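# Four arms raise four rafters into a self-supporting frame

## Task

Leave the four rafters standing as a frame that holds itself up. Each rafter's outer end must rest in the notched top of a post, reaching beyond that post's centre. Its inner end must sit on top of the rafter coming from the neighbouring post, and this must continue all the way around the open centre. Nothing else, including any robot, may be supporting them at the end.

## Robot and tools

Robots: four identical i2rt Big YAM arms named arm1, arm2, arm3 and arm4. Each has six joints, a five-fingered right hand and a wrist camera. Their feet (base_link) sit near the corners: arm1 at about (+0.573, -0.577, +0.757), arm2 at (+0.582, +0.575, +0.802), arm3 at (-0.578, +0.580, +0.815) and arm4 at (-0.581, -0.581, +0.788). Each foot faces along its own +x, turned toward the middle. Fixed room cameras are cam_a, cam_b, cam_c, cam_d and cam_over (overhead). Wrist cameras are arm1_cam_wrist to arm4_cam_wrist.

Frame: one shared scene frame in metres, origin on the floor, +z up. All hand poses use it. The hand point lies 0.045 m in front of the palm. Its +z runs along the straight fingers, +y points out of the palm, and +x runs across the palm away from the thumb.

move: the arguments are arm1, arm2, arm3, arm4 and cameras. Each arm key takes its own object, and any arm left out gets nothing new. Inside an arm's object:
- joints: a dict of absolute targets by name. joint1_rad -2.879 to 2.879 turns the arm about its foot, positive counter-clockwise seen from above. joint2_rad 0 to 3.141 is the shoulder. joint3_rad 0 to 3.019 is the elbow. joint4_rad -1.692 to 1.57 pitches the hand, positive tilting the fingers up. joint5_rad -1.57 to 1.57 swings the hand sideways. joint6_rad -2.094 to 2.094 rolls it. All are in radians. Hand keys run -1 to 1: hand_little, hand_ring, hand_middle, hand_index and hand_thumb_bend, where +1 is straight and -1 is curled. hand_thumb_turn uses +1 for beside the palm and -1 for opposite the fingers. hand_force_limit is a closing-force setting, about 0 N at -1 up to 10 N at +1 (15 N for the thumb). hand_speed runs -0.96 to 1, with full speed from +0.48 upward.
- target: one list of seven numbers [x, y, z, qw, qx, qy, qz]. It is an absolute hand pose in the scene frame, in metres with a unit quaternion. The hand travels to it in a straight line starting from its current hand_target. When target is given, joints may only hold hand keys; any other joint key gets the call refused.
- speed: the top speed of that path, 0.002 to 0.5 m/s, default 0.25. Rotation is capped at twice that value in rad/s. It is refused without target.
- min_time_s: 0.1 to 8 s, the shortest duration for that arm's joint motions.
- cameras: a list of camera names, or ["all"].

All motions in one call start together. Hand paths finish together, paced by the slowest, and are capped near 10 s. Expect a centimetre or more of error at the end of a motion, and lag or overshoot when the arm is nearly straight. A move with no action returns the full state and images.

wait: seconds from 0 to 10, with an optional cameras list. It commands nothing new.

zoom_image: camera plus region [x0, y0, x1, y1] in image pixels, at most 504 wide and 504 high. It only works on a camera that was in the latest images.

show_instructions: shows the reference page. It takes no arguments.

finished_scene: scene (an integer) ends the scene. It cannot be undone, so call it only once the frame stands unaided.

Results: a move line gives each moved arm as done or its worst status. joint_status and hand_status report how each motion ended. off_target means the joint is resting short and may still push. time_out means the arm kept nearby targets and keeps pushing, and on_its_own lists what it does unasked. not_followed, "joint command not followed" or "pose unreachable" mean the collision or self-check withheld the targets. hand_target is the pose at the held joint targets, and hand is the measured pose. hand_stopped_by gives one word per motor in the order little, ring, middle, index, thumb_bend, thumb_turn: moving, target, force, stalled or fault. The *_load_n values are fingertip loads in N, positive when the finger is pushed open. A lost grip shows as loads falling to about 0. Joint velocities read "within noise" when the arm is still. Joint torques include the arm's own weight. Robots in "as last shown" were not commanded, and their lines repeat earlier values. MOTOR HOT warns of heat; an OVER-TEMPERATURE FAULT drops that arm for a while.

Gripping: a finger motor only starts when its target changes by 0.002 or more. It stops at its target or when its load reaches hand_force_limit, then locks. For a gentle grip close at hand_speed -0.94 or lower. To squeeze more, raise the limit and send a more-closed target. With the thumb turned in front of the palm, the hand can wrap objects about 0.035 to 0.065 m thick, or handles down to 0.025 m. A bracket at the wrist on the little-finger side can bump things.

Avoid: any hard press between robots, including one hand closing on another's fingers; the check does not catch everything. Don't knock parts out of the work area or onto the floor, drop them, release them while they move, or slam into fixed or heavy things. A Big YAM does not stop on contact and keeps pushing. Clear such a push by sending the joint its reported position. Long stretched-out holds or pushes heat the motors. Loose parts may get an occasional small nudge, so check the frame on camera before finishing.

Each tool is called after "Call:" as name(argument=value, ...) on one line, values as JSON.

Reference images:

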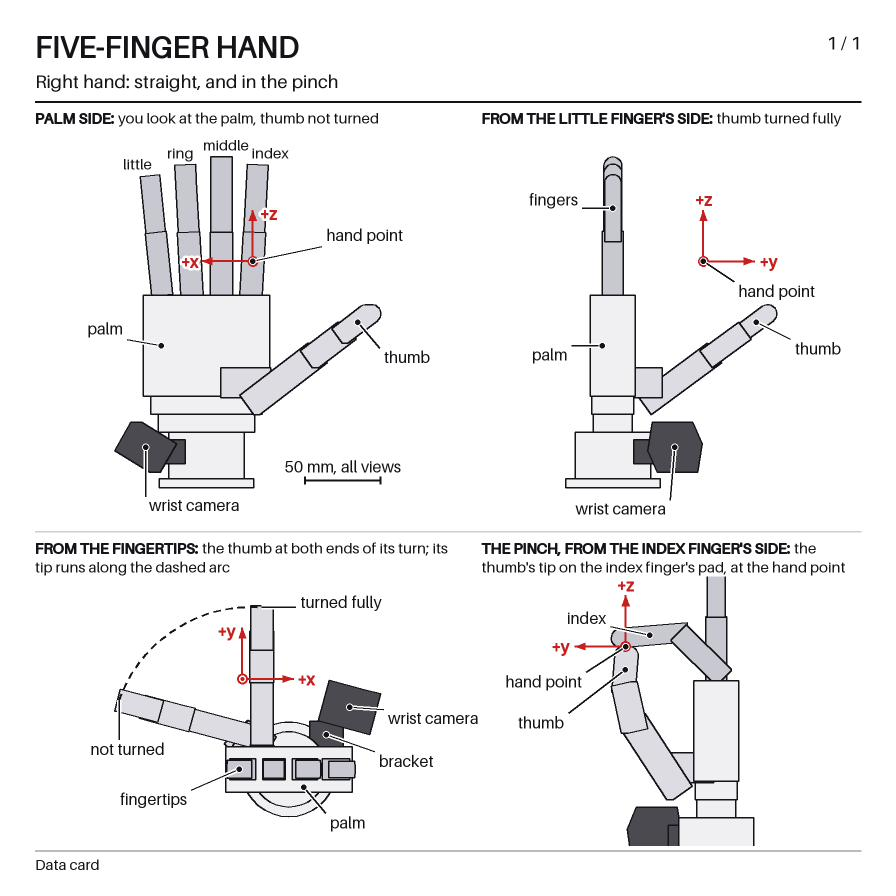

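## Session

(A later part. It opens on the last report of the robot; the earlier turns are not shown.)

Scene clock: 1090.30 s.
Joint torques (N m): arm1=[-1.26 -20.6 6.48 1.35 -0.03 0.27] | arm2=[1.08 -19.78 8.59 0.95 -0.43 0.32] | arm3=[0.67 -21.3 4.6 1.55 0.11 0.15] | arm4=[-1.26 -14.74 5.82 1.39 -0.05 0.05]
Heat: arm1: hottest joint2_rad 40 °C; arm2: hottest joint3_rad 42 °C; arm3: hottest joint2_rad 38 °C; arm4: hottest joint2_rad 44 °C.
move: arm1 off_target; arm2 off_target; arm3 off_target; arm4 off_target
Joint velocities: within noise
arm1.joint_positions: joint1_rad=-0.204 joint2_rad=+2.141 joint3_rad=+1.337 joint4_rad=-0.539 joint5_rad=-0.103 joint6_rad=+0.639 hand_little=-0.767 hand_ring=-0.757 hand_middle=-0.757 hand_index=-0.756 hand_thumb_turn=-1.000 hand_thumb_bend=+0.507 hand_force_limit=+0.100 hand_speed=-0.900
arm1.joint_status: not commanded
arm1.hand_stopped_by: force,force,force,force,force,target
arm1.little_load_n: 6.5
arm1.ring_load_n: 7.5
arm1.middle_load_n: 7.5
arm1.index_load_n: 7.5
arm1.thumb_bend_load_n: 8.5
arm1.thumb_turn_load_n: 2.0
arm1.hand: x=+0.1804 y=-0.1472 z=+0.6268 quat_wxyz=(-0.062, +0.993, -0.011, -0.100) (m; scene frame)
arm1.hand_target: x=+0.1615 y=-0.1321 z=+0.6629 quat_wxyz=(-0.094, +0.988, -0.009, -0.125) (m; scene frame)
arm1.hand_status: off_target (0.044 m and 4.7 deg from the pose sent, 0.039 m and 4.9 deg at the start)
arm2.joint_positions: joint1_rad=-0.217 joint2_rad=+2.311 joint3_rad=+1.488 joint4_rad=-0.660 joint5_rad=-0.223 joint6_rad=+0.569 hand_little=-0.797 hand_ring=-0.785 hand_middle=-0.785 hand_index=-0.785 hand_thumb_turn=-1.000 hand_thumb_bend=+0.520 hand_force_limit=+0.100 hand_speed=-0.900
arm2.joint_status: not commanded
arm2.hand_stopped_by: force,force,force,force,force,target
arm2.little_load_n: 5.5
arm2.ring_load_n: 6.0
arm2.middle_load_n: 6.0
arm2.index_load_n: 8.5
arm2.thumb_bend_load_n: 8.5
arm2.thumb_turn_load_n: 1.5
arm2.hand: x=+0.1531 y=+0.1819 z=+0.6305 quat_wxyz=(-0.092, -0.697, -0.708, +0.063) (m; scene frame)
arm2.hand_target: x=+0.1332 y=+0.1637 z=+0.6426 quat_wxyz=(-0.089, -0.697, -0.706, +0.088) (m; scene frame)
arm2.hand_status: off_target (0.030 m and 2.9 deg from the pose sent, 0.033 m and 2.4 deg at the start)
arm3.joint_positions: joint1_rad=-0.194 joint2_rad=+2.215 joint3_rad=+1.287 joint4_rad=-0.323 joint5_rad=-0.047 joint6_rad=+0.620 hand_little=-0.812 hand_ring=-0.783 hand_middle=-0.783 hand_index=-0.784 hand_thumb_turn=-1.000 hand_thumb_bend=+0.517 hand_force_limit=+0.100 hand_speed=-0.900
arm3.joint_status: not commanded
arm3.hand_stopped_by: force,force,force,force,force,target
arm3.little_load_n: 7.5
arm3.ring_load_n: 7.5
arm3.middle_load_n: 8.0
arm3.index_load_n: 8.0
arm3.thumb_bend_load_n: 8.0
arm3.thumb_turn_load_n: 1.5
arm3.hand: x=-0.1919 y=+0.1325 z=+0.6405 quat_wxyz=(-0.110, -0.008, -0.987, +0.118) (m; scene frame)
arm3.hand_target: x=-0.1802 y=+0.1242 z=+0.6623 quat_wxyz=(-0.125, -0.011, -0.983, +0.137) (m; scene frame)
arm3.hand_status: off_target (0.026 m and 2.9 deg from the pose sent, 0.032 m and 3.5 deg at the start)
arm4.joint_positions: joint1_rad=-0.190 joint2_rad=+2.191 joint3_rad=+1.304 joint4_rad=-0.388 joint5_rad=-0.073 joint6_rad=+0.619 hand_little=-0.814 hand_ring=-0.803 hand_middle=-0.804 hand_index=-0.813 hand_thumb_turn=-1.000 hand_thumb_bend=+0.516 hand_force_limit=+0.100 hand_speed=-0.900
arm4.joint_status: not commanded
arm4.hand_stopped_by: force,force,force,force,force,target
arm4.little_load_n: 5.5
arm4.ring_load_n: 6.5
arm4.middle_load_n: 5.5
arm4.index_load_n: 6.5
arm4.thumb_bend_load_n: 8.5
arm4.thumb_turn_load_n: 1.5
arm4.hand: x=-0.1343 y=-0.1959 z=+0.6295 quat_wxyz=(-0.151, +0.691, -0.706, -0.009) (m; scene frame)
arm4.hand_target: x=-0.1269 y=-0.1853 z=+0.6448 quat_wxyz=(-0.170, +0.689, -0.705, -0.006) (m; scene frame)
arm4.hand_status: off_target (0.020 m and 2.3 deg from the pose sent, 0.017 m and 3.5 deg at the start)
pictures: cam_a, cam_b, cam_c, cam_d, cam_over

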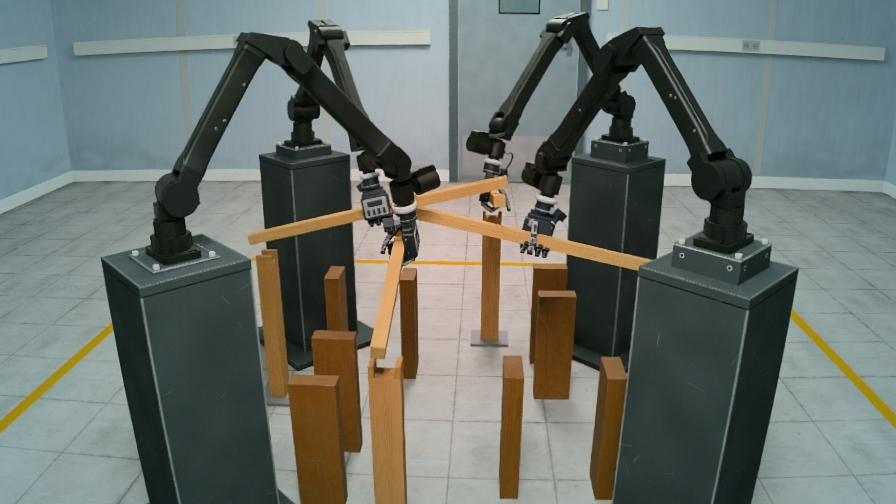

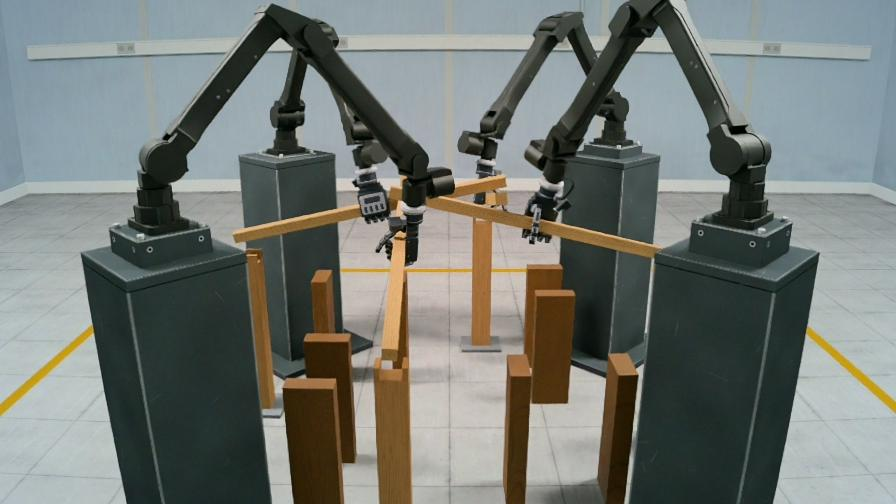

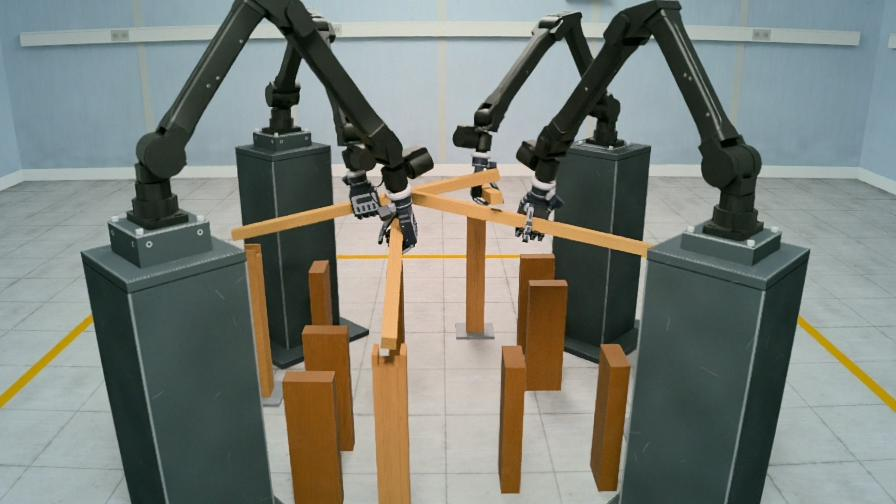

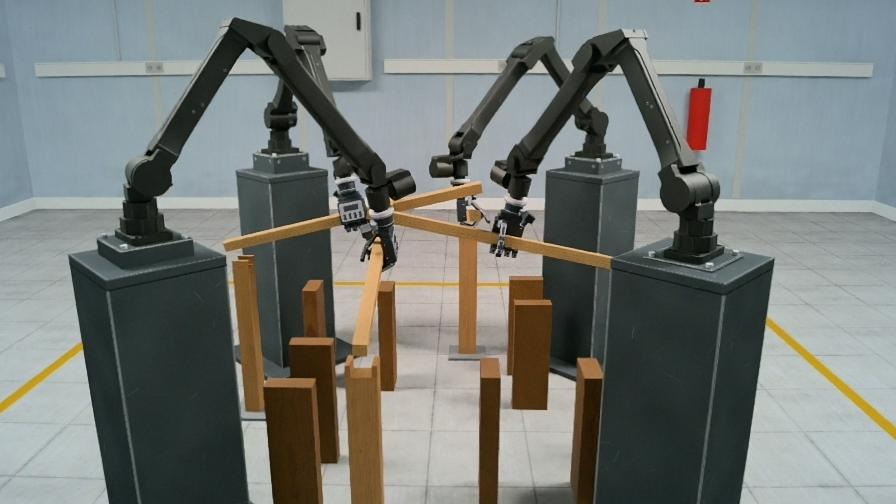

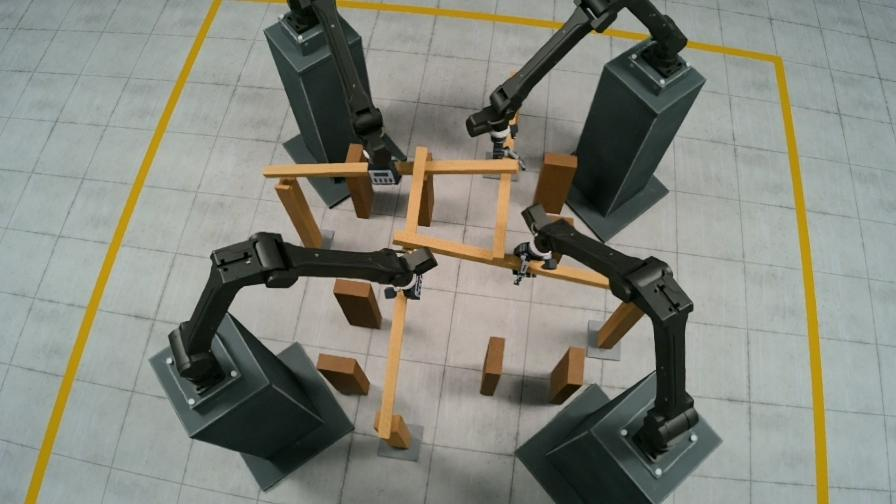

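Call:
move(arm1={"target":[0.1615,-0.1256,0.645,-0.0947,0.9876,-0.0089,-0.1244],"speed":0.06}, arm2={"target":[0.135,0.1637,0.6256,0.0888,0.6968,0.7064,-0.0876],"speed":0.06}, arm3={"target":[-0.180,0.129,0.652,0.1244,0.0113,0.9827,-0.1373],"speed":0.06}, arm4={"target":[-0.1299,-0.1853,0.628,0.17,-0.6891,0.7046,0.0057],"speed":0.06}, cameras=["cam_a","cam_b","cam_c","cam_d"])

Call:
zoom_image(camera="cam_a", region=[355, 320, 425, 390])

Call:
zoom_image(camera="cam_b", region=[355, 320, 425, 390])

Call:
zoom_image(camera="cam_c", region=[355, 310, 425, 380])

Call:
zoom_image(camera="cam_d", region=[325, 315, 395, 385])

Scene clock: 1157.60 s.
Joint torques (N m): arm1=[-1.85 -17.73 7.43 1.47 -0.08 0.24] | arm2=[1.2 -20.19 8.29 1.05 -0.42 0.32] | arm3=[1.08 -19.6 4.55 1.17 0.1 0.16] | arm4=[-0.97 -13.16 5.83 1.47 -0.05 0.05]
Heat: arm1: hottest joint2_rad 40 °C; arm2: hottest joint3_rad 41 °C; arm3: hottest joint2_rad 40 °C; arm4: hottest joint2_rad 43 °C.
move: arm1 off_target; arm2 off_target; arm3 off_target; arm4 done
Joint velocities: within noise
arm1.joint_positions: joint1_rad=-0.204 joint2_rad=+2.141 joint3_rad=+1.337 joint4_rad=-0.514 joint5_rad=-0.103 joint6_rad=+0.640 hand_little=-0.767 hand_ring=-0.757 hand_middle=-0.757 hand_index=-0.756 hand_thumb_turn=-1.000 hand_thumb_bend=+0.507 hand_force_limit=+0.100 hand_speed=-0.900
arm1.joint_status: not commanded
arm1.hand_stopped_by: force,force,force,force,force,target
arm1.little_load_n: 6.5
arm1.ring_load_n: 7.5
arm1.middle_load_n: 7.5
arm1.index_load_n: 7.5
arm1.thumb_bend_load_n: 8.5
arm1.thumb_turn_load_n: 1.5
arm1.hand: x=+0.1767 y=-0.1418 z=+0.6275 quat_wxyz=(-0.072, +0.992, -0.010, -0.108) (m; scene frame)
arm1.hand_target: x=+0.1619 y=-0.1263 z=+0.6455 quat_wxyz=(-0.094, +0.988, -0.009, -0.124) (m; scene frame)
arm1.hand_status: off_target (0.028 m and 3.3 deg from the pose sent, 0.034 m and 4.7 deg at the start)
arm2.joint_positions: joint1_rad=-0.217 joint2_rad=+2.336 joint3_rad=+1.488 joint4_rad=-0.630 joint5_rad=-0.223 joint6_rad=+0.570 hand_little=-0.797 hand_ring=-0.785 hand_middle=-0.785 hand_index=-0.785 hand_thumb_turn=-1.000 hand_thumb_bend=+0.520 hand_force_limit=+0.100 hand_speed=-0.900
arm2.joint_status: not commanded
arm2.hand_stopped_by: force,force,force,force,force,target
arm2.little_load_n: 5.5
arm2.ring_load_n: 6.0
arm2.middle_load_n: 6.0
arm2.index_load_n: 9.0
arm2.thumb_bend_load_n: 8.0
arm2.thumb_turn_load_n: 1.5
arm2.hand: x=+0.1530 y=+0.1820 z=+0.6162 quat_wxyz=(-0.092, -0.697, -0.708, +0.065) (m; scene frame)
arm2.hand_target: x=+0.1357 y=+0.1643 z=+0.6264 quat_wxyz=(-0.089, -0.697, -0.706, +0.088) (m; scene frame)
arm2.hand_status: off_target (0.027 m and 2.6 deg from the pose sent, 0.026 m and 2.9 deg at the start)
arm3.joint_positions: joint1_rad=-0.191 joint2_rad=+2.215 joint3_rad=+1.275 joint4_rad=-0.297 joint5_rad=-0.045 joint6_rad=+0.625 hand_little=-0.812 hand_ring=-0.783 hand_middle=-0.783 hand_index=-0.784 hand_thumb_turn=-1.000 hand_thumb_bend=+0.517 hand_force_limit=+0.100 hand_speed=-0.900
arm3.joint_status: not commanded
arm3.hand_stopped_by: force,force,force,force,force,target
arm3.little_load_n: 7.5
arm3.ring_load_n: 7.5
arm3.middle_load_n: 8.0
arm3.index_load_n: 7.5
arm3.thumb_bend_load_n: 8.0
arm3.thumb_turn_load_n: 1.5
arm3.hand: x=-0.1904 y=+0.1331 z=+0.6386 quat_wxyz=(-0.114, -0.009, -0.986, +0.124) (m; scene frame)
arm3.hand_target: x=-0.1801 y=+0.1290 z=+0.6520 quat_wxyz=(-0.125, -0.011, -0.983, +0.137) (m; scene frame)
arm3.hand_status: off_target (0.017 m and 2.0 deg from the pose sent, 0.017 m and 2.9 deg at the start)
arm4.joint_positions: joint1_rad=-0.188 joint2_rad=+2.196 joint3_rad=+1.298 joint4_rad=-0.353 joint5_rad=-0.072 joint6_rad=+0.622 hand_little=-0.814 hand_ring=-0.803 hand_middle=-0.804 hand_index=-0.813 hand_thumb_turn=-1.000 hand_thumb_bend=+0.516 hand_force_limit=+0.100 hand_speed=-0.900
arm4.joint_status: not commanded
arm4.hand_stopped_by: force,force,force,force,force,target
arm4.little_load_n: 5.5
arm4.ring_load_n: 6.5
arm4.middle_load_n: 5.5
arm4.index_load_n: 6.0
arm4.thumb_bend_load_n: 8.0
arm4.thumb_turn_load_n: 1.5
arm4.hand: x=-0.1308 y=-0.1929 z=+0.6271 quat_wxyz=(-0.163, +0.690, -0.706, -0.007) (m; scene frame)
arm4.hand_target: x=-0.1300 y=-0.1854 z=+0.6280 quat_wxyz=(-0.170, +0.689, -0.705, -0.006) (m; scene frame)
arm4.hand_status: done (0.008 m and 0.9 deg from the pose sent, 0.012 m and 2.3 deg at the start)
pictures: cam_a, cam_b, cam_c, cam_d

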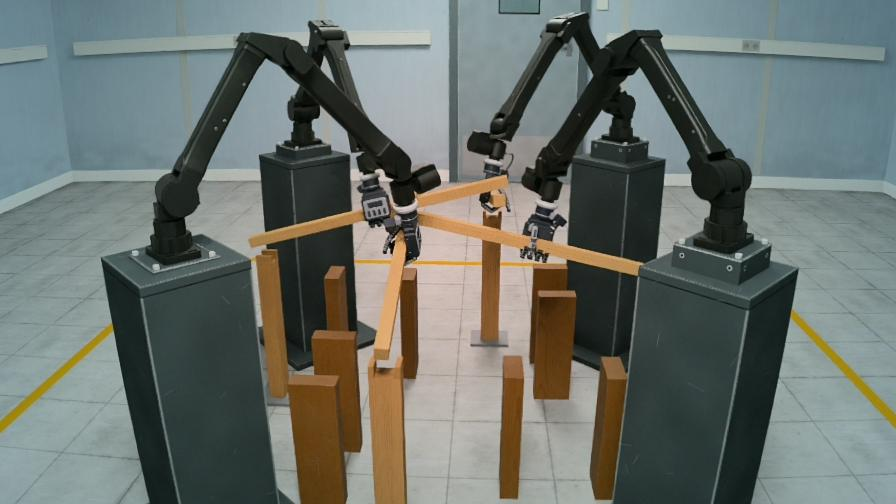

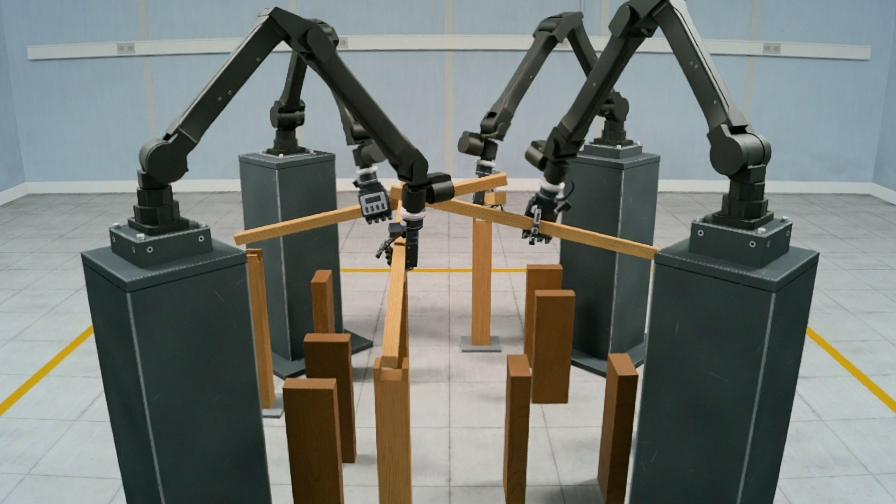

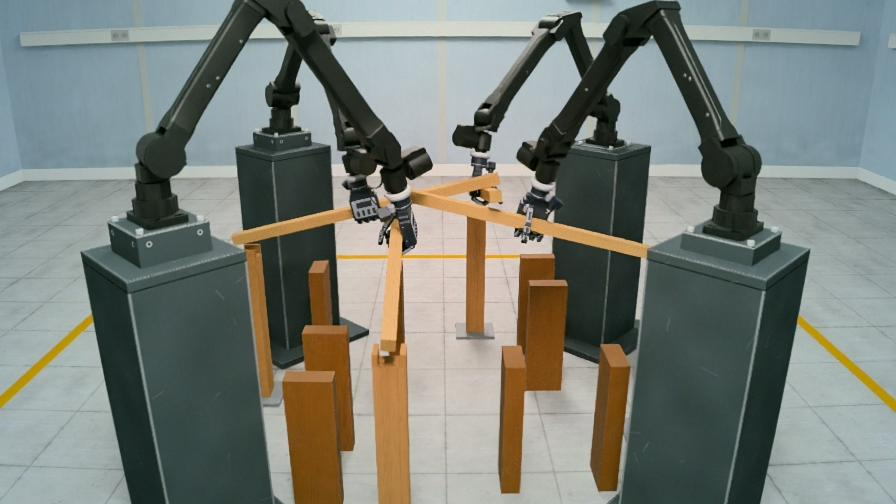

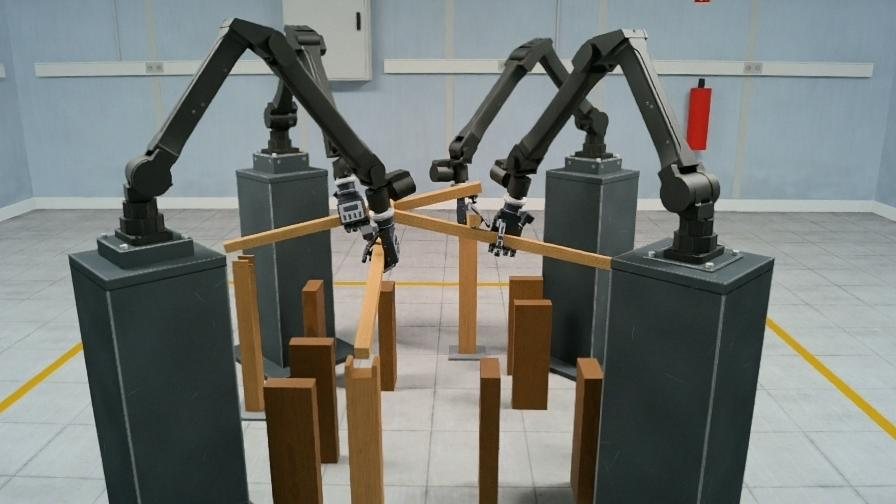

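Scaled by 7.200 from the camera's 896x504 image, which has a finer 1280x720 frame.

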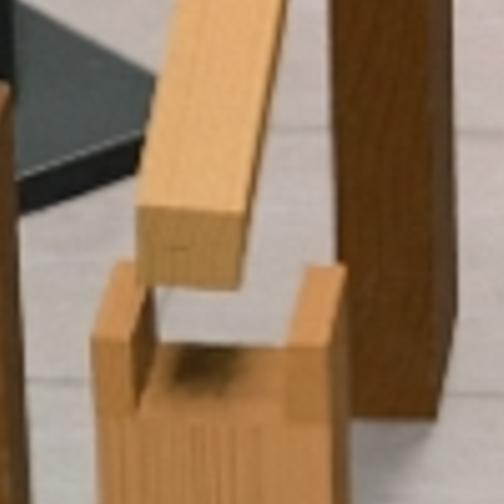

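Scaled by 7.200 from the camera's 896x504 image, which has a finer 1280x720 frame.

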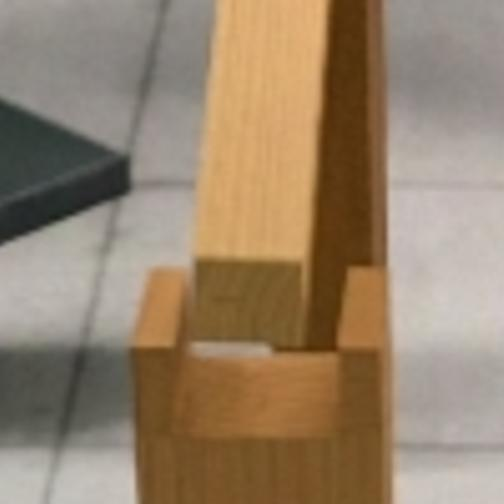

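Scaled by 7.200 from the camera's 896x504 image, which has a finer 1280x720 frame.

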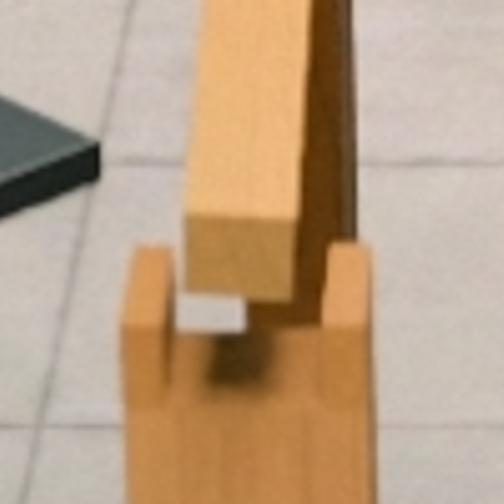

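Scaled by 7.200 from the camera's 896x504 image, which has a finer 1280x720 frame.

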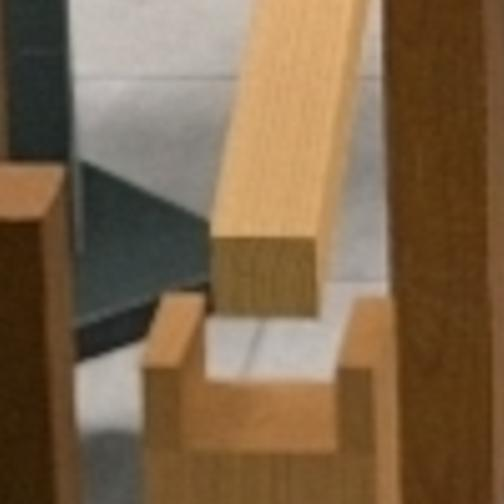

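Call:
move(arm1={"target":[0.1619,-0.1263,0.5875,-0.0947,0.9876,-0.0089,-0.1244],"speed":0.06}, arm2={"target":[0.1365,0.1643,0.585,0.0888,0.6968,0.7064,-0.0876],"speed":0.06}, arm3={"target":[-0.1805,0.132,0.6056,0.1244,0.0113,0.9827,-0.1373],"speed":0.06}, arm4={"target":[-0.1370,-0.1890,0.577,0.17,-0.6891,0.7046,0.0057],"speed":0.06}, cameras=["cam_a","cam_b","cam_c","cam_d","cam_over"])

Call:
zoom_image(camera="cam_a", region=[355, 320, 425, 390])

Call:
zoom_image(camera="cam_b", region=[355, 320, 425, 390])

Call:
zoom_image(camera="cam_c", region=[355, 310, 425, 380])

Call:
zoom_image(camera="cam_d", region=[325, 315, 395, 385])

Call:
zoom_image(camera="cam_over", region=[350, 120, 590, 320])

Scene clock: 1186.43 s.
Joint torques (N m): arm1=[-1.44 -17.08 7.06 1.58 -0.07 0.22] | arm2=[1.32 -19.66 8.14 0.98 -0.4 0.32] | arm3=[1.44 -19.02 4.44 1.37 0.08 0.11] | arm4=[-0.97 -13.45 5.14 1.52 -0.05 0.04]
Heat: arm1: hottest joint2_rad 39 °C; arm2: hottest joint3_rad 41 °C; arm3: hottest joint2_rad 40 °C; arm4: hottest joint2_rad 41 °C.
move: arm1 off_target; arm2 off_target; arm3 off_target; arm4 done
Joint velocities: within noise
arm1.joint_positions: joint1_rad=-0.204 joint2_rad=+2.239 joint3_rad=+1.337 joint4_rad=-0.407 joint5_rad=-0.103 joint6_rad=+0.640 hand_little=-0.767 hand_ring=-0.757 hand_middle=-0.757 hand_index=-0.756 hand_thumb_turn=-1.000 hand_thumb_bend=+0.507 hand_force_limit=+0.100 hand_speed=-0.900
arm1.joint_status: not commanded
arm1.hand_stopped_by: force,force,force,force,force,target
arm1.little_load_n: 7.0
arm1.ring_load_n: 7.5
arm1.middle_load_n: 7.5
arm1.index_load_n: 7.5
arm1.thumb_bend_load_n: 8.5
arm1.thumb_turn_load_n: 2.0
arm1.hand: x=+0.1772 y=-0.1416 z=+0.5761 quat_wxyz=(-0.075, +0.991, -0.010, -0.110) (m; scene frame)
arm1.hand_target: x=+0.1622 y=-0.1269 z=+0.5880 quat_wxyz=(-0.095, +0.988, -0.009, -0.124) (m; scene frame)
arm1.hand_status: off_target (0.024 m and 2.8 deg from the pose sent, 0.045 m and 3.3 deg at the start)
arm2.joint_positions: joint1_rad=-0.216 joint2_rad=+2.408 joint3_rad=+1.495 joint4_rad=-0.567 joint5_rad=-0.223 joint6_rad=+0.572 hand_little=-0.797 hand_ring=-0.785 hand_middle=-0.785 hand_index=-0.785 hand_thumb_turn=-1.000 hand_thumb_bend=+0.520 hand_force_limit=+0.100 hand_speed=-0.900
arm2.joint_status: not commanded
arm2.hand_stopped_by: force,force,force,force,force,target
arm2.little_load_n: 5.5
arm2.ring_load_n: 6.0
arm2.middle_load_n: 6.0
arm2.index_load_n: 9.0
arm2.thumb_bend_load_n: 8.0
arm2.thumb_turn_load_n: 2.0
arm2.hand: x=+0.1565 y=+0.1843 z=+0.5776 quat_wxyz=(-0.092, -0.698, -0.708, +0.064) (m; scene frame)
arm2.hand_target: x=+0.1373 y=+0.1649 z=+0.5862 quat_wxyz=(-0.089, -0.697, -0.706, +0.088) (m; scene frame)
arm2.hand_status: off_target (0.029 m and 2.7 deg from the pose sent, 0.040 m and 2.6 deg at the start)
arm3.joint_positions: joint1_rad=-0.189 joint2_rad=+2.295 joint3_rad=+1.275 joint4_rad=-0.210 joint5_rad=-0.044 joint6_rad=+0.627 hand_little=-0.812 hand_ring=-0.783 hand_middle=-0.783 hand_index=-0.784 hand_thumb_turn=-1.000 hand_thumb_bend=+0.517 hand_force_limit=+0.100 hand_speed=-0.900
arm3.joint_status: not commanded
arm3.hand_stopped_by: force,force,force,force,force,target
arm3.little_load_n: 8.0
arm3.ring_load_n: 7.5
arm3.middle_load_n: 7.5
arm3.index_load_n: 8.0
arm3.thumb_bend_load_n: 8.0
arm3.thumb_turn_load_n: 1.0
arm3.hand: x=-0.1918 y=+0.1364 z=+0.5987 quat_wxyz=(-0.115, -0.010, -0.985, +0.127) (m; scene frame)
arm3.hand_target: x=-0.1805 y=+0.1322 z=+0.6057 quat_wxyz=(-0.125, -0.011, -0.983, +0.137) (m; scene frame)
arm3.hand_status: off_target (0.014 m and 1.6 deg from the pose sent, 0.034 m and 2.0 deg at the start)
arm4.joint_positions: joint1_rad=-0.187 joint2_rad=+2.294 joint3_rad=+1.290 joint4_rad=-0.248 joint5_rad=-0.071 joint6_rad=+0.623 hand_little=-0.814 hand_ring=-0.803 hand_middle=-0.804 hand_index=-0.813 hand_thumb_turn=-1.000 hand_thumb_bend=+0.516 hand_force_limit=+0.100 hand_speed=-0.900
arm4.joint_status: not commanded
arm4.hand_stopped_by: force,force,force,force,force,target
arm4.little_load_n: 5.5
arm4.ring_load_n: 7.0
arm4.middle_load_n: 5.5
arm4.index_load_n: 6.0
arm4.thumb_bend_load_n: 8.5
arm4.thumb_turn_load_n: 1.5
arm4.hand: x=-0.1387 y=-0.1972 z=+0.5748 quat_wxyz=(-0.161, +0.690, -0.706, -0.007) (m; scene frame)
arm4.hand_target: x=-0.1371 y=-0.1891 z=+0.5770 quat_wxyz=(-0.170, +0.689, -0.705, -0.006) (m; scene frame)
arm4.hand_status: done (0.009 m and 1.0 deg from the pose sent, 0.051 m and 0.9 deg at the start)
pictures: cam_a, cam_b, cam_c, cam_d, cam_over

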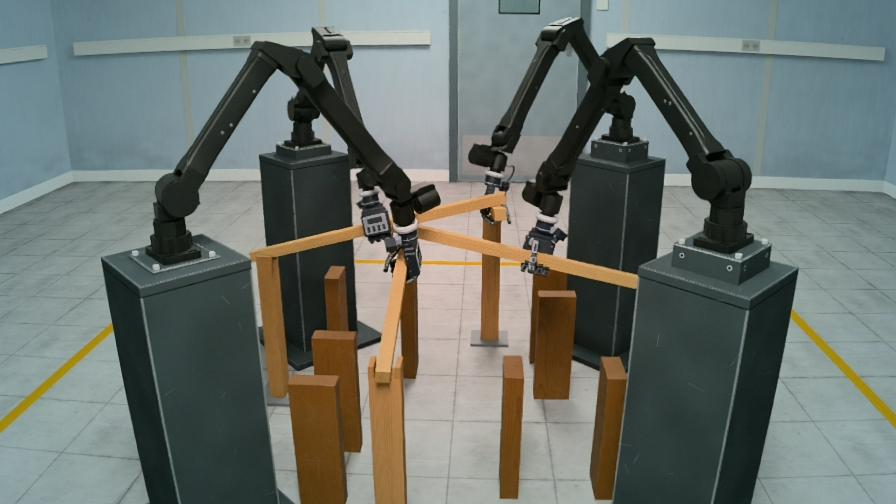

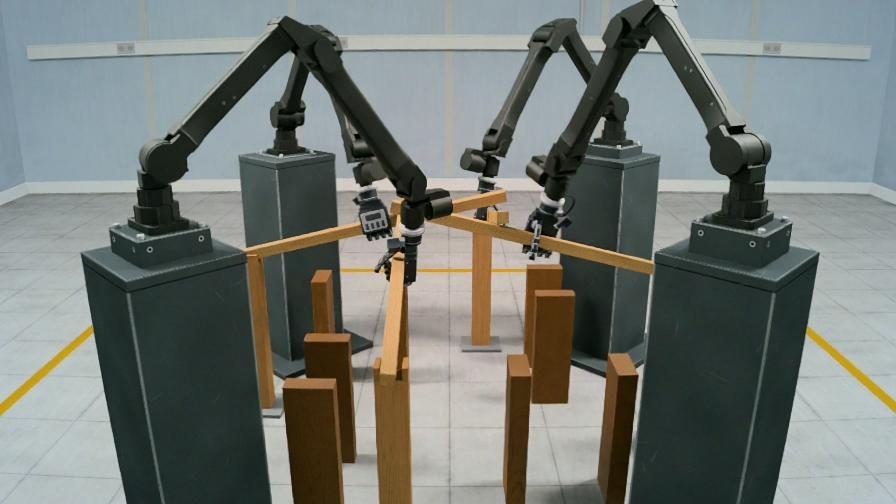

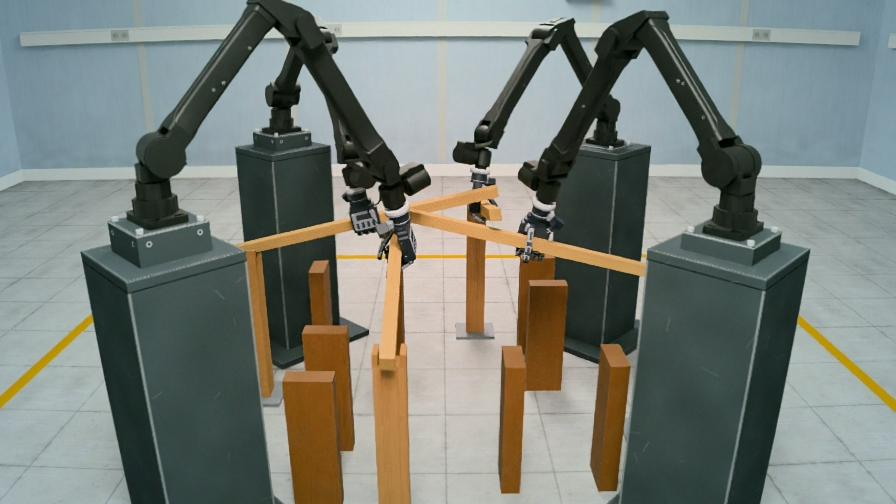

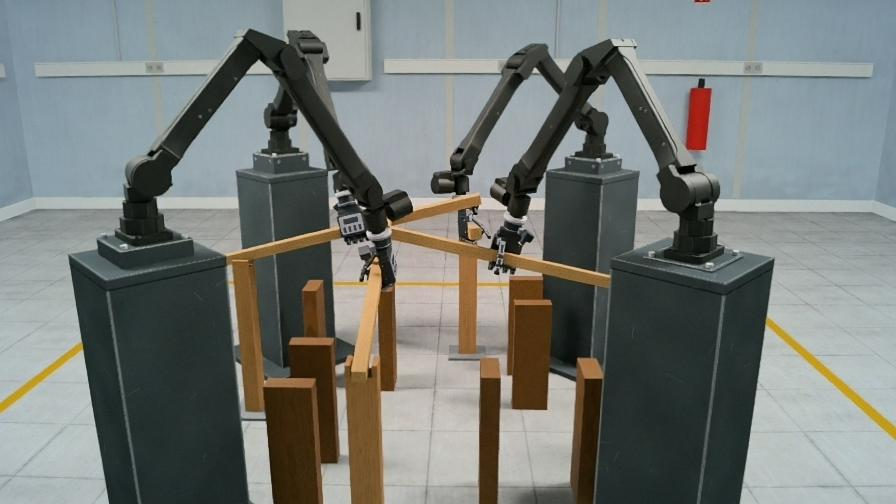

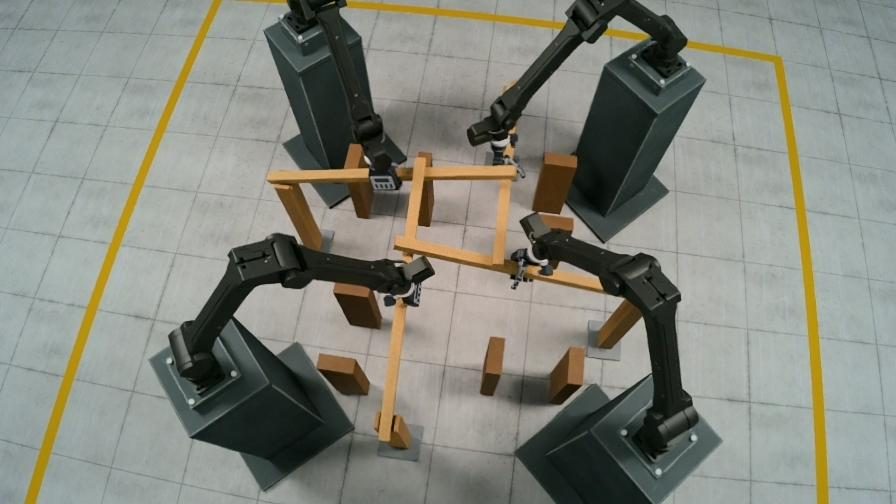

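Scaled by 7.200 from the camera's 896x504 image, which has a finer 1280x720 frame.

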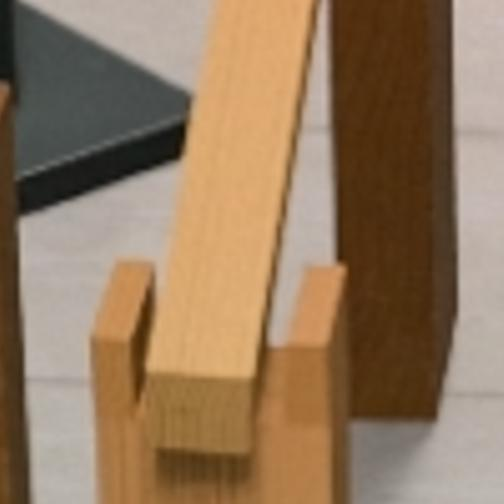

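Scaled by 7.200 from the camera's 896x504 image, which has a finer 1280x720 frame.

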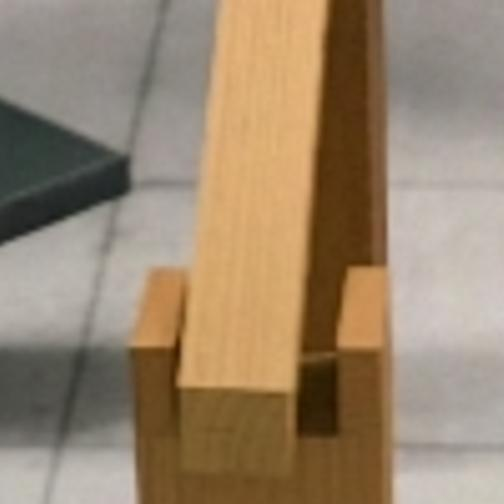

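Scaled by 7.200 from the camera's 896x504 image, which has a finer 1280x720 frame.

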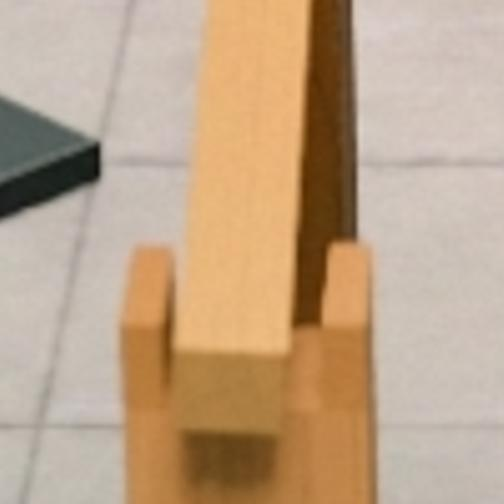

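Scaled by 7.200 from the camera's 896x504 image, which has a finer 1280x720 frame.

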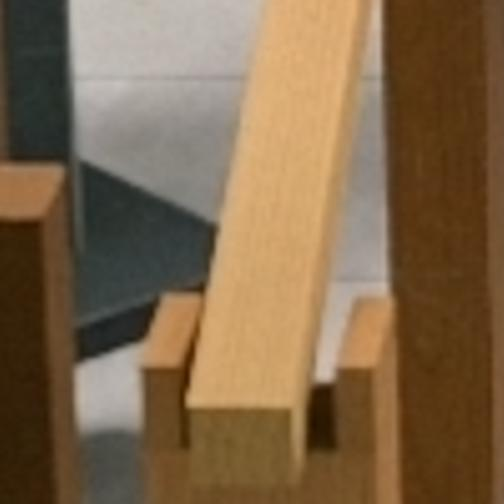

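Scaled by 2.100 from the camera's 896x504 image, which has a finer 1280x720 frame.

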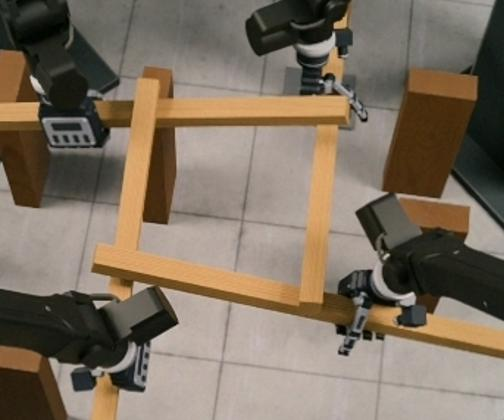

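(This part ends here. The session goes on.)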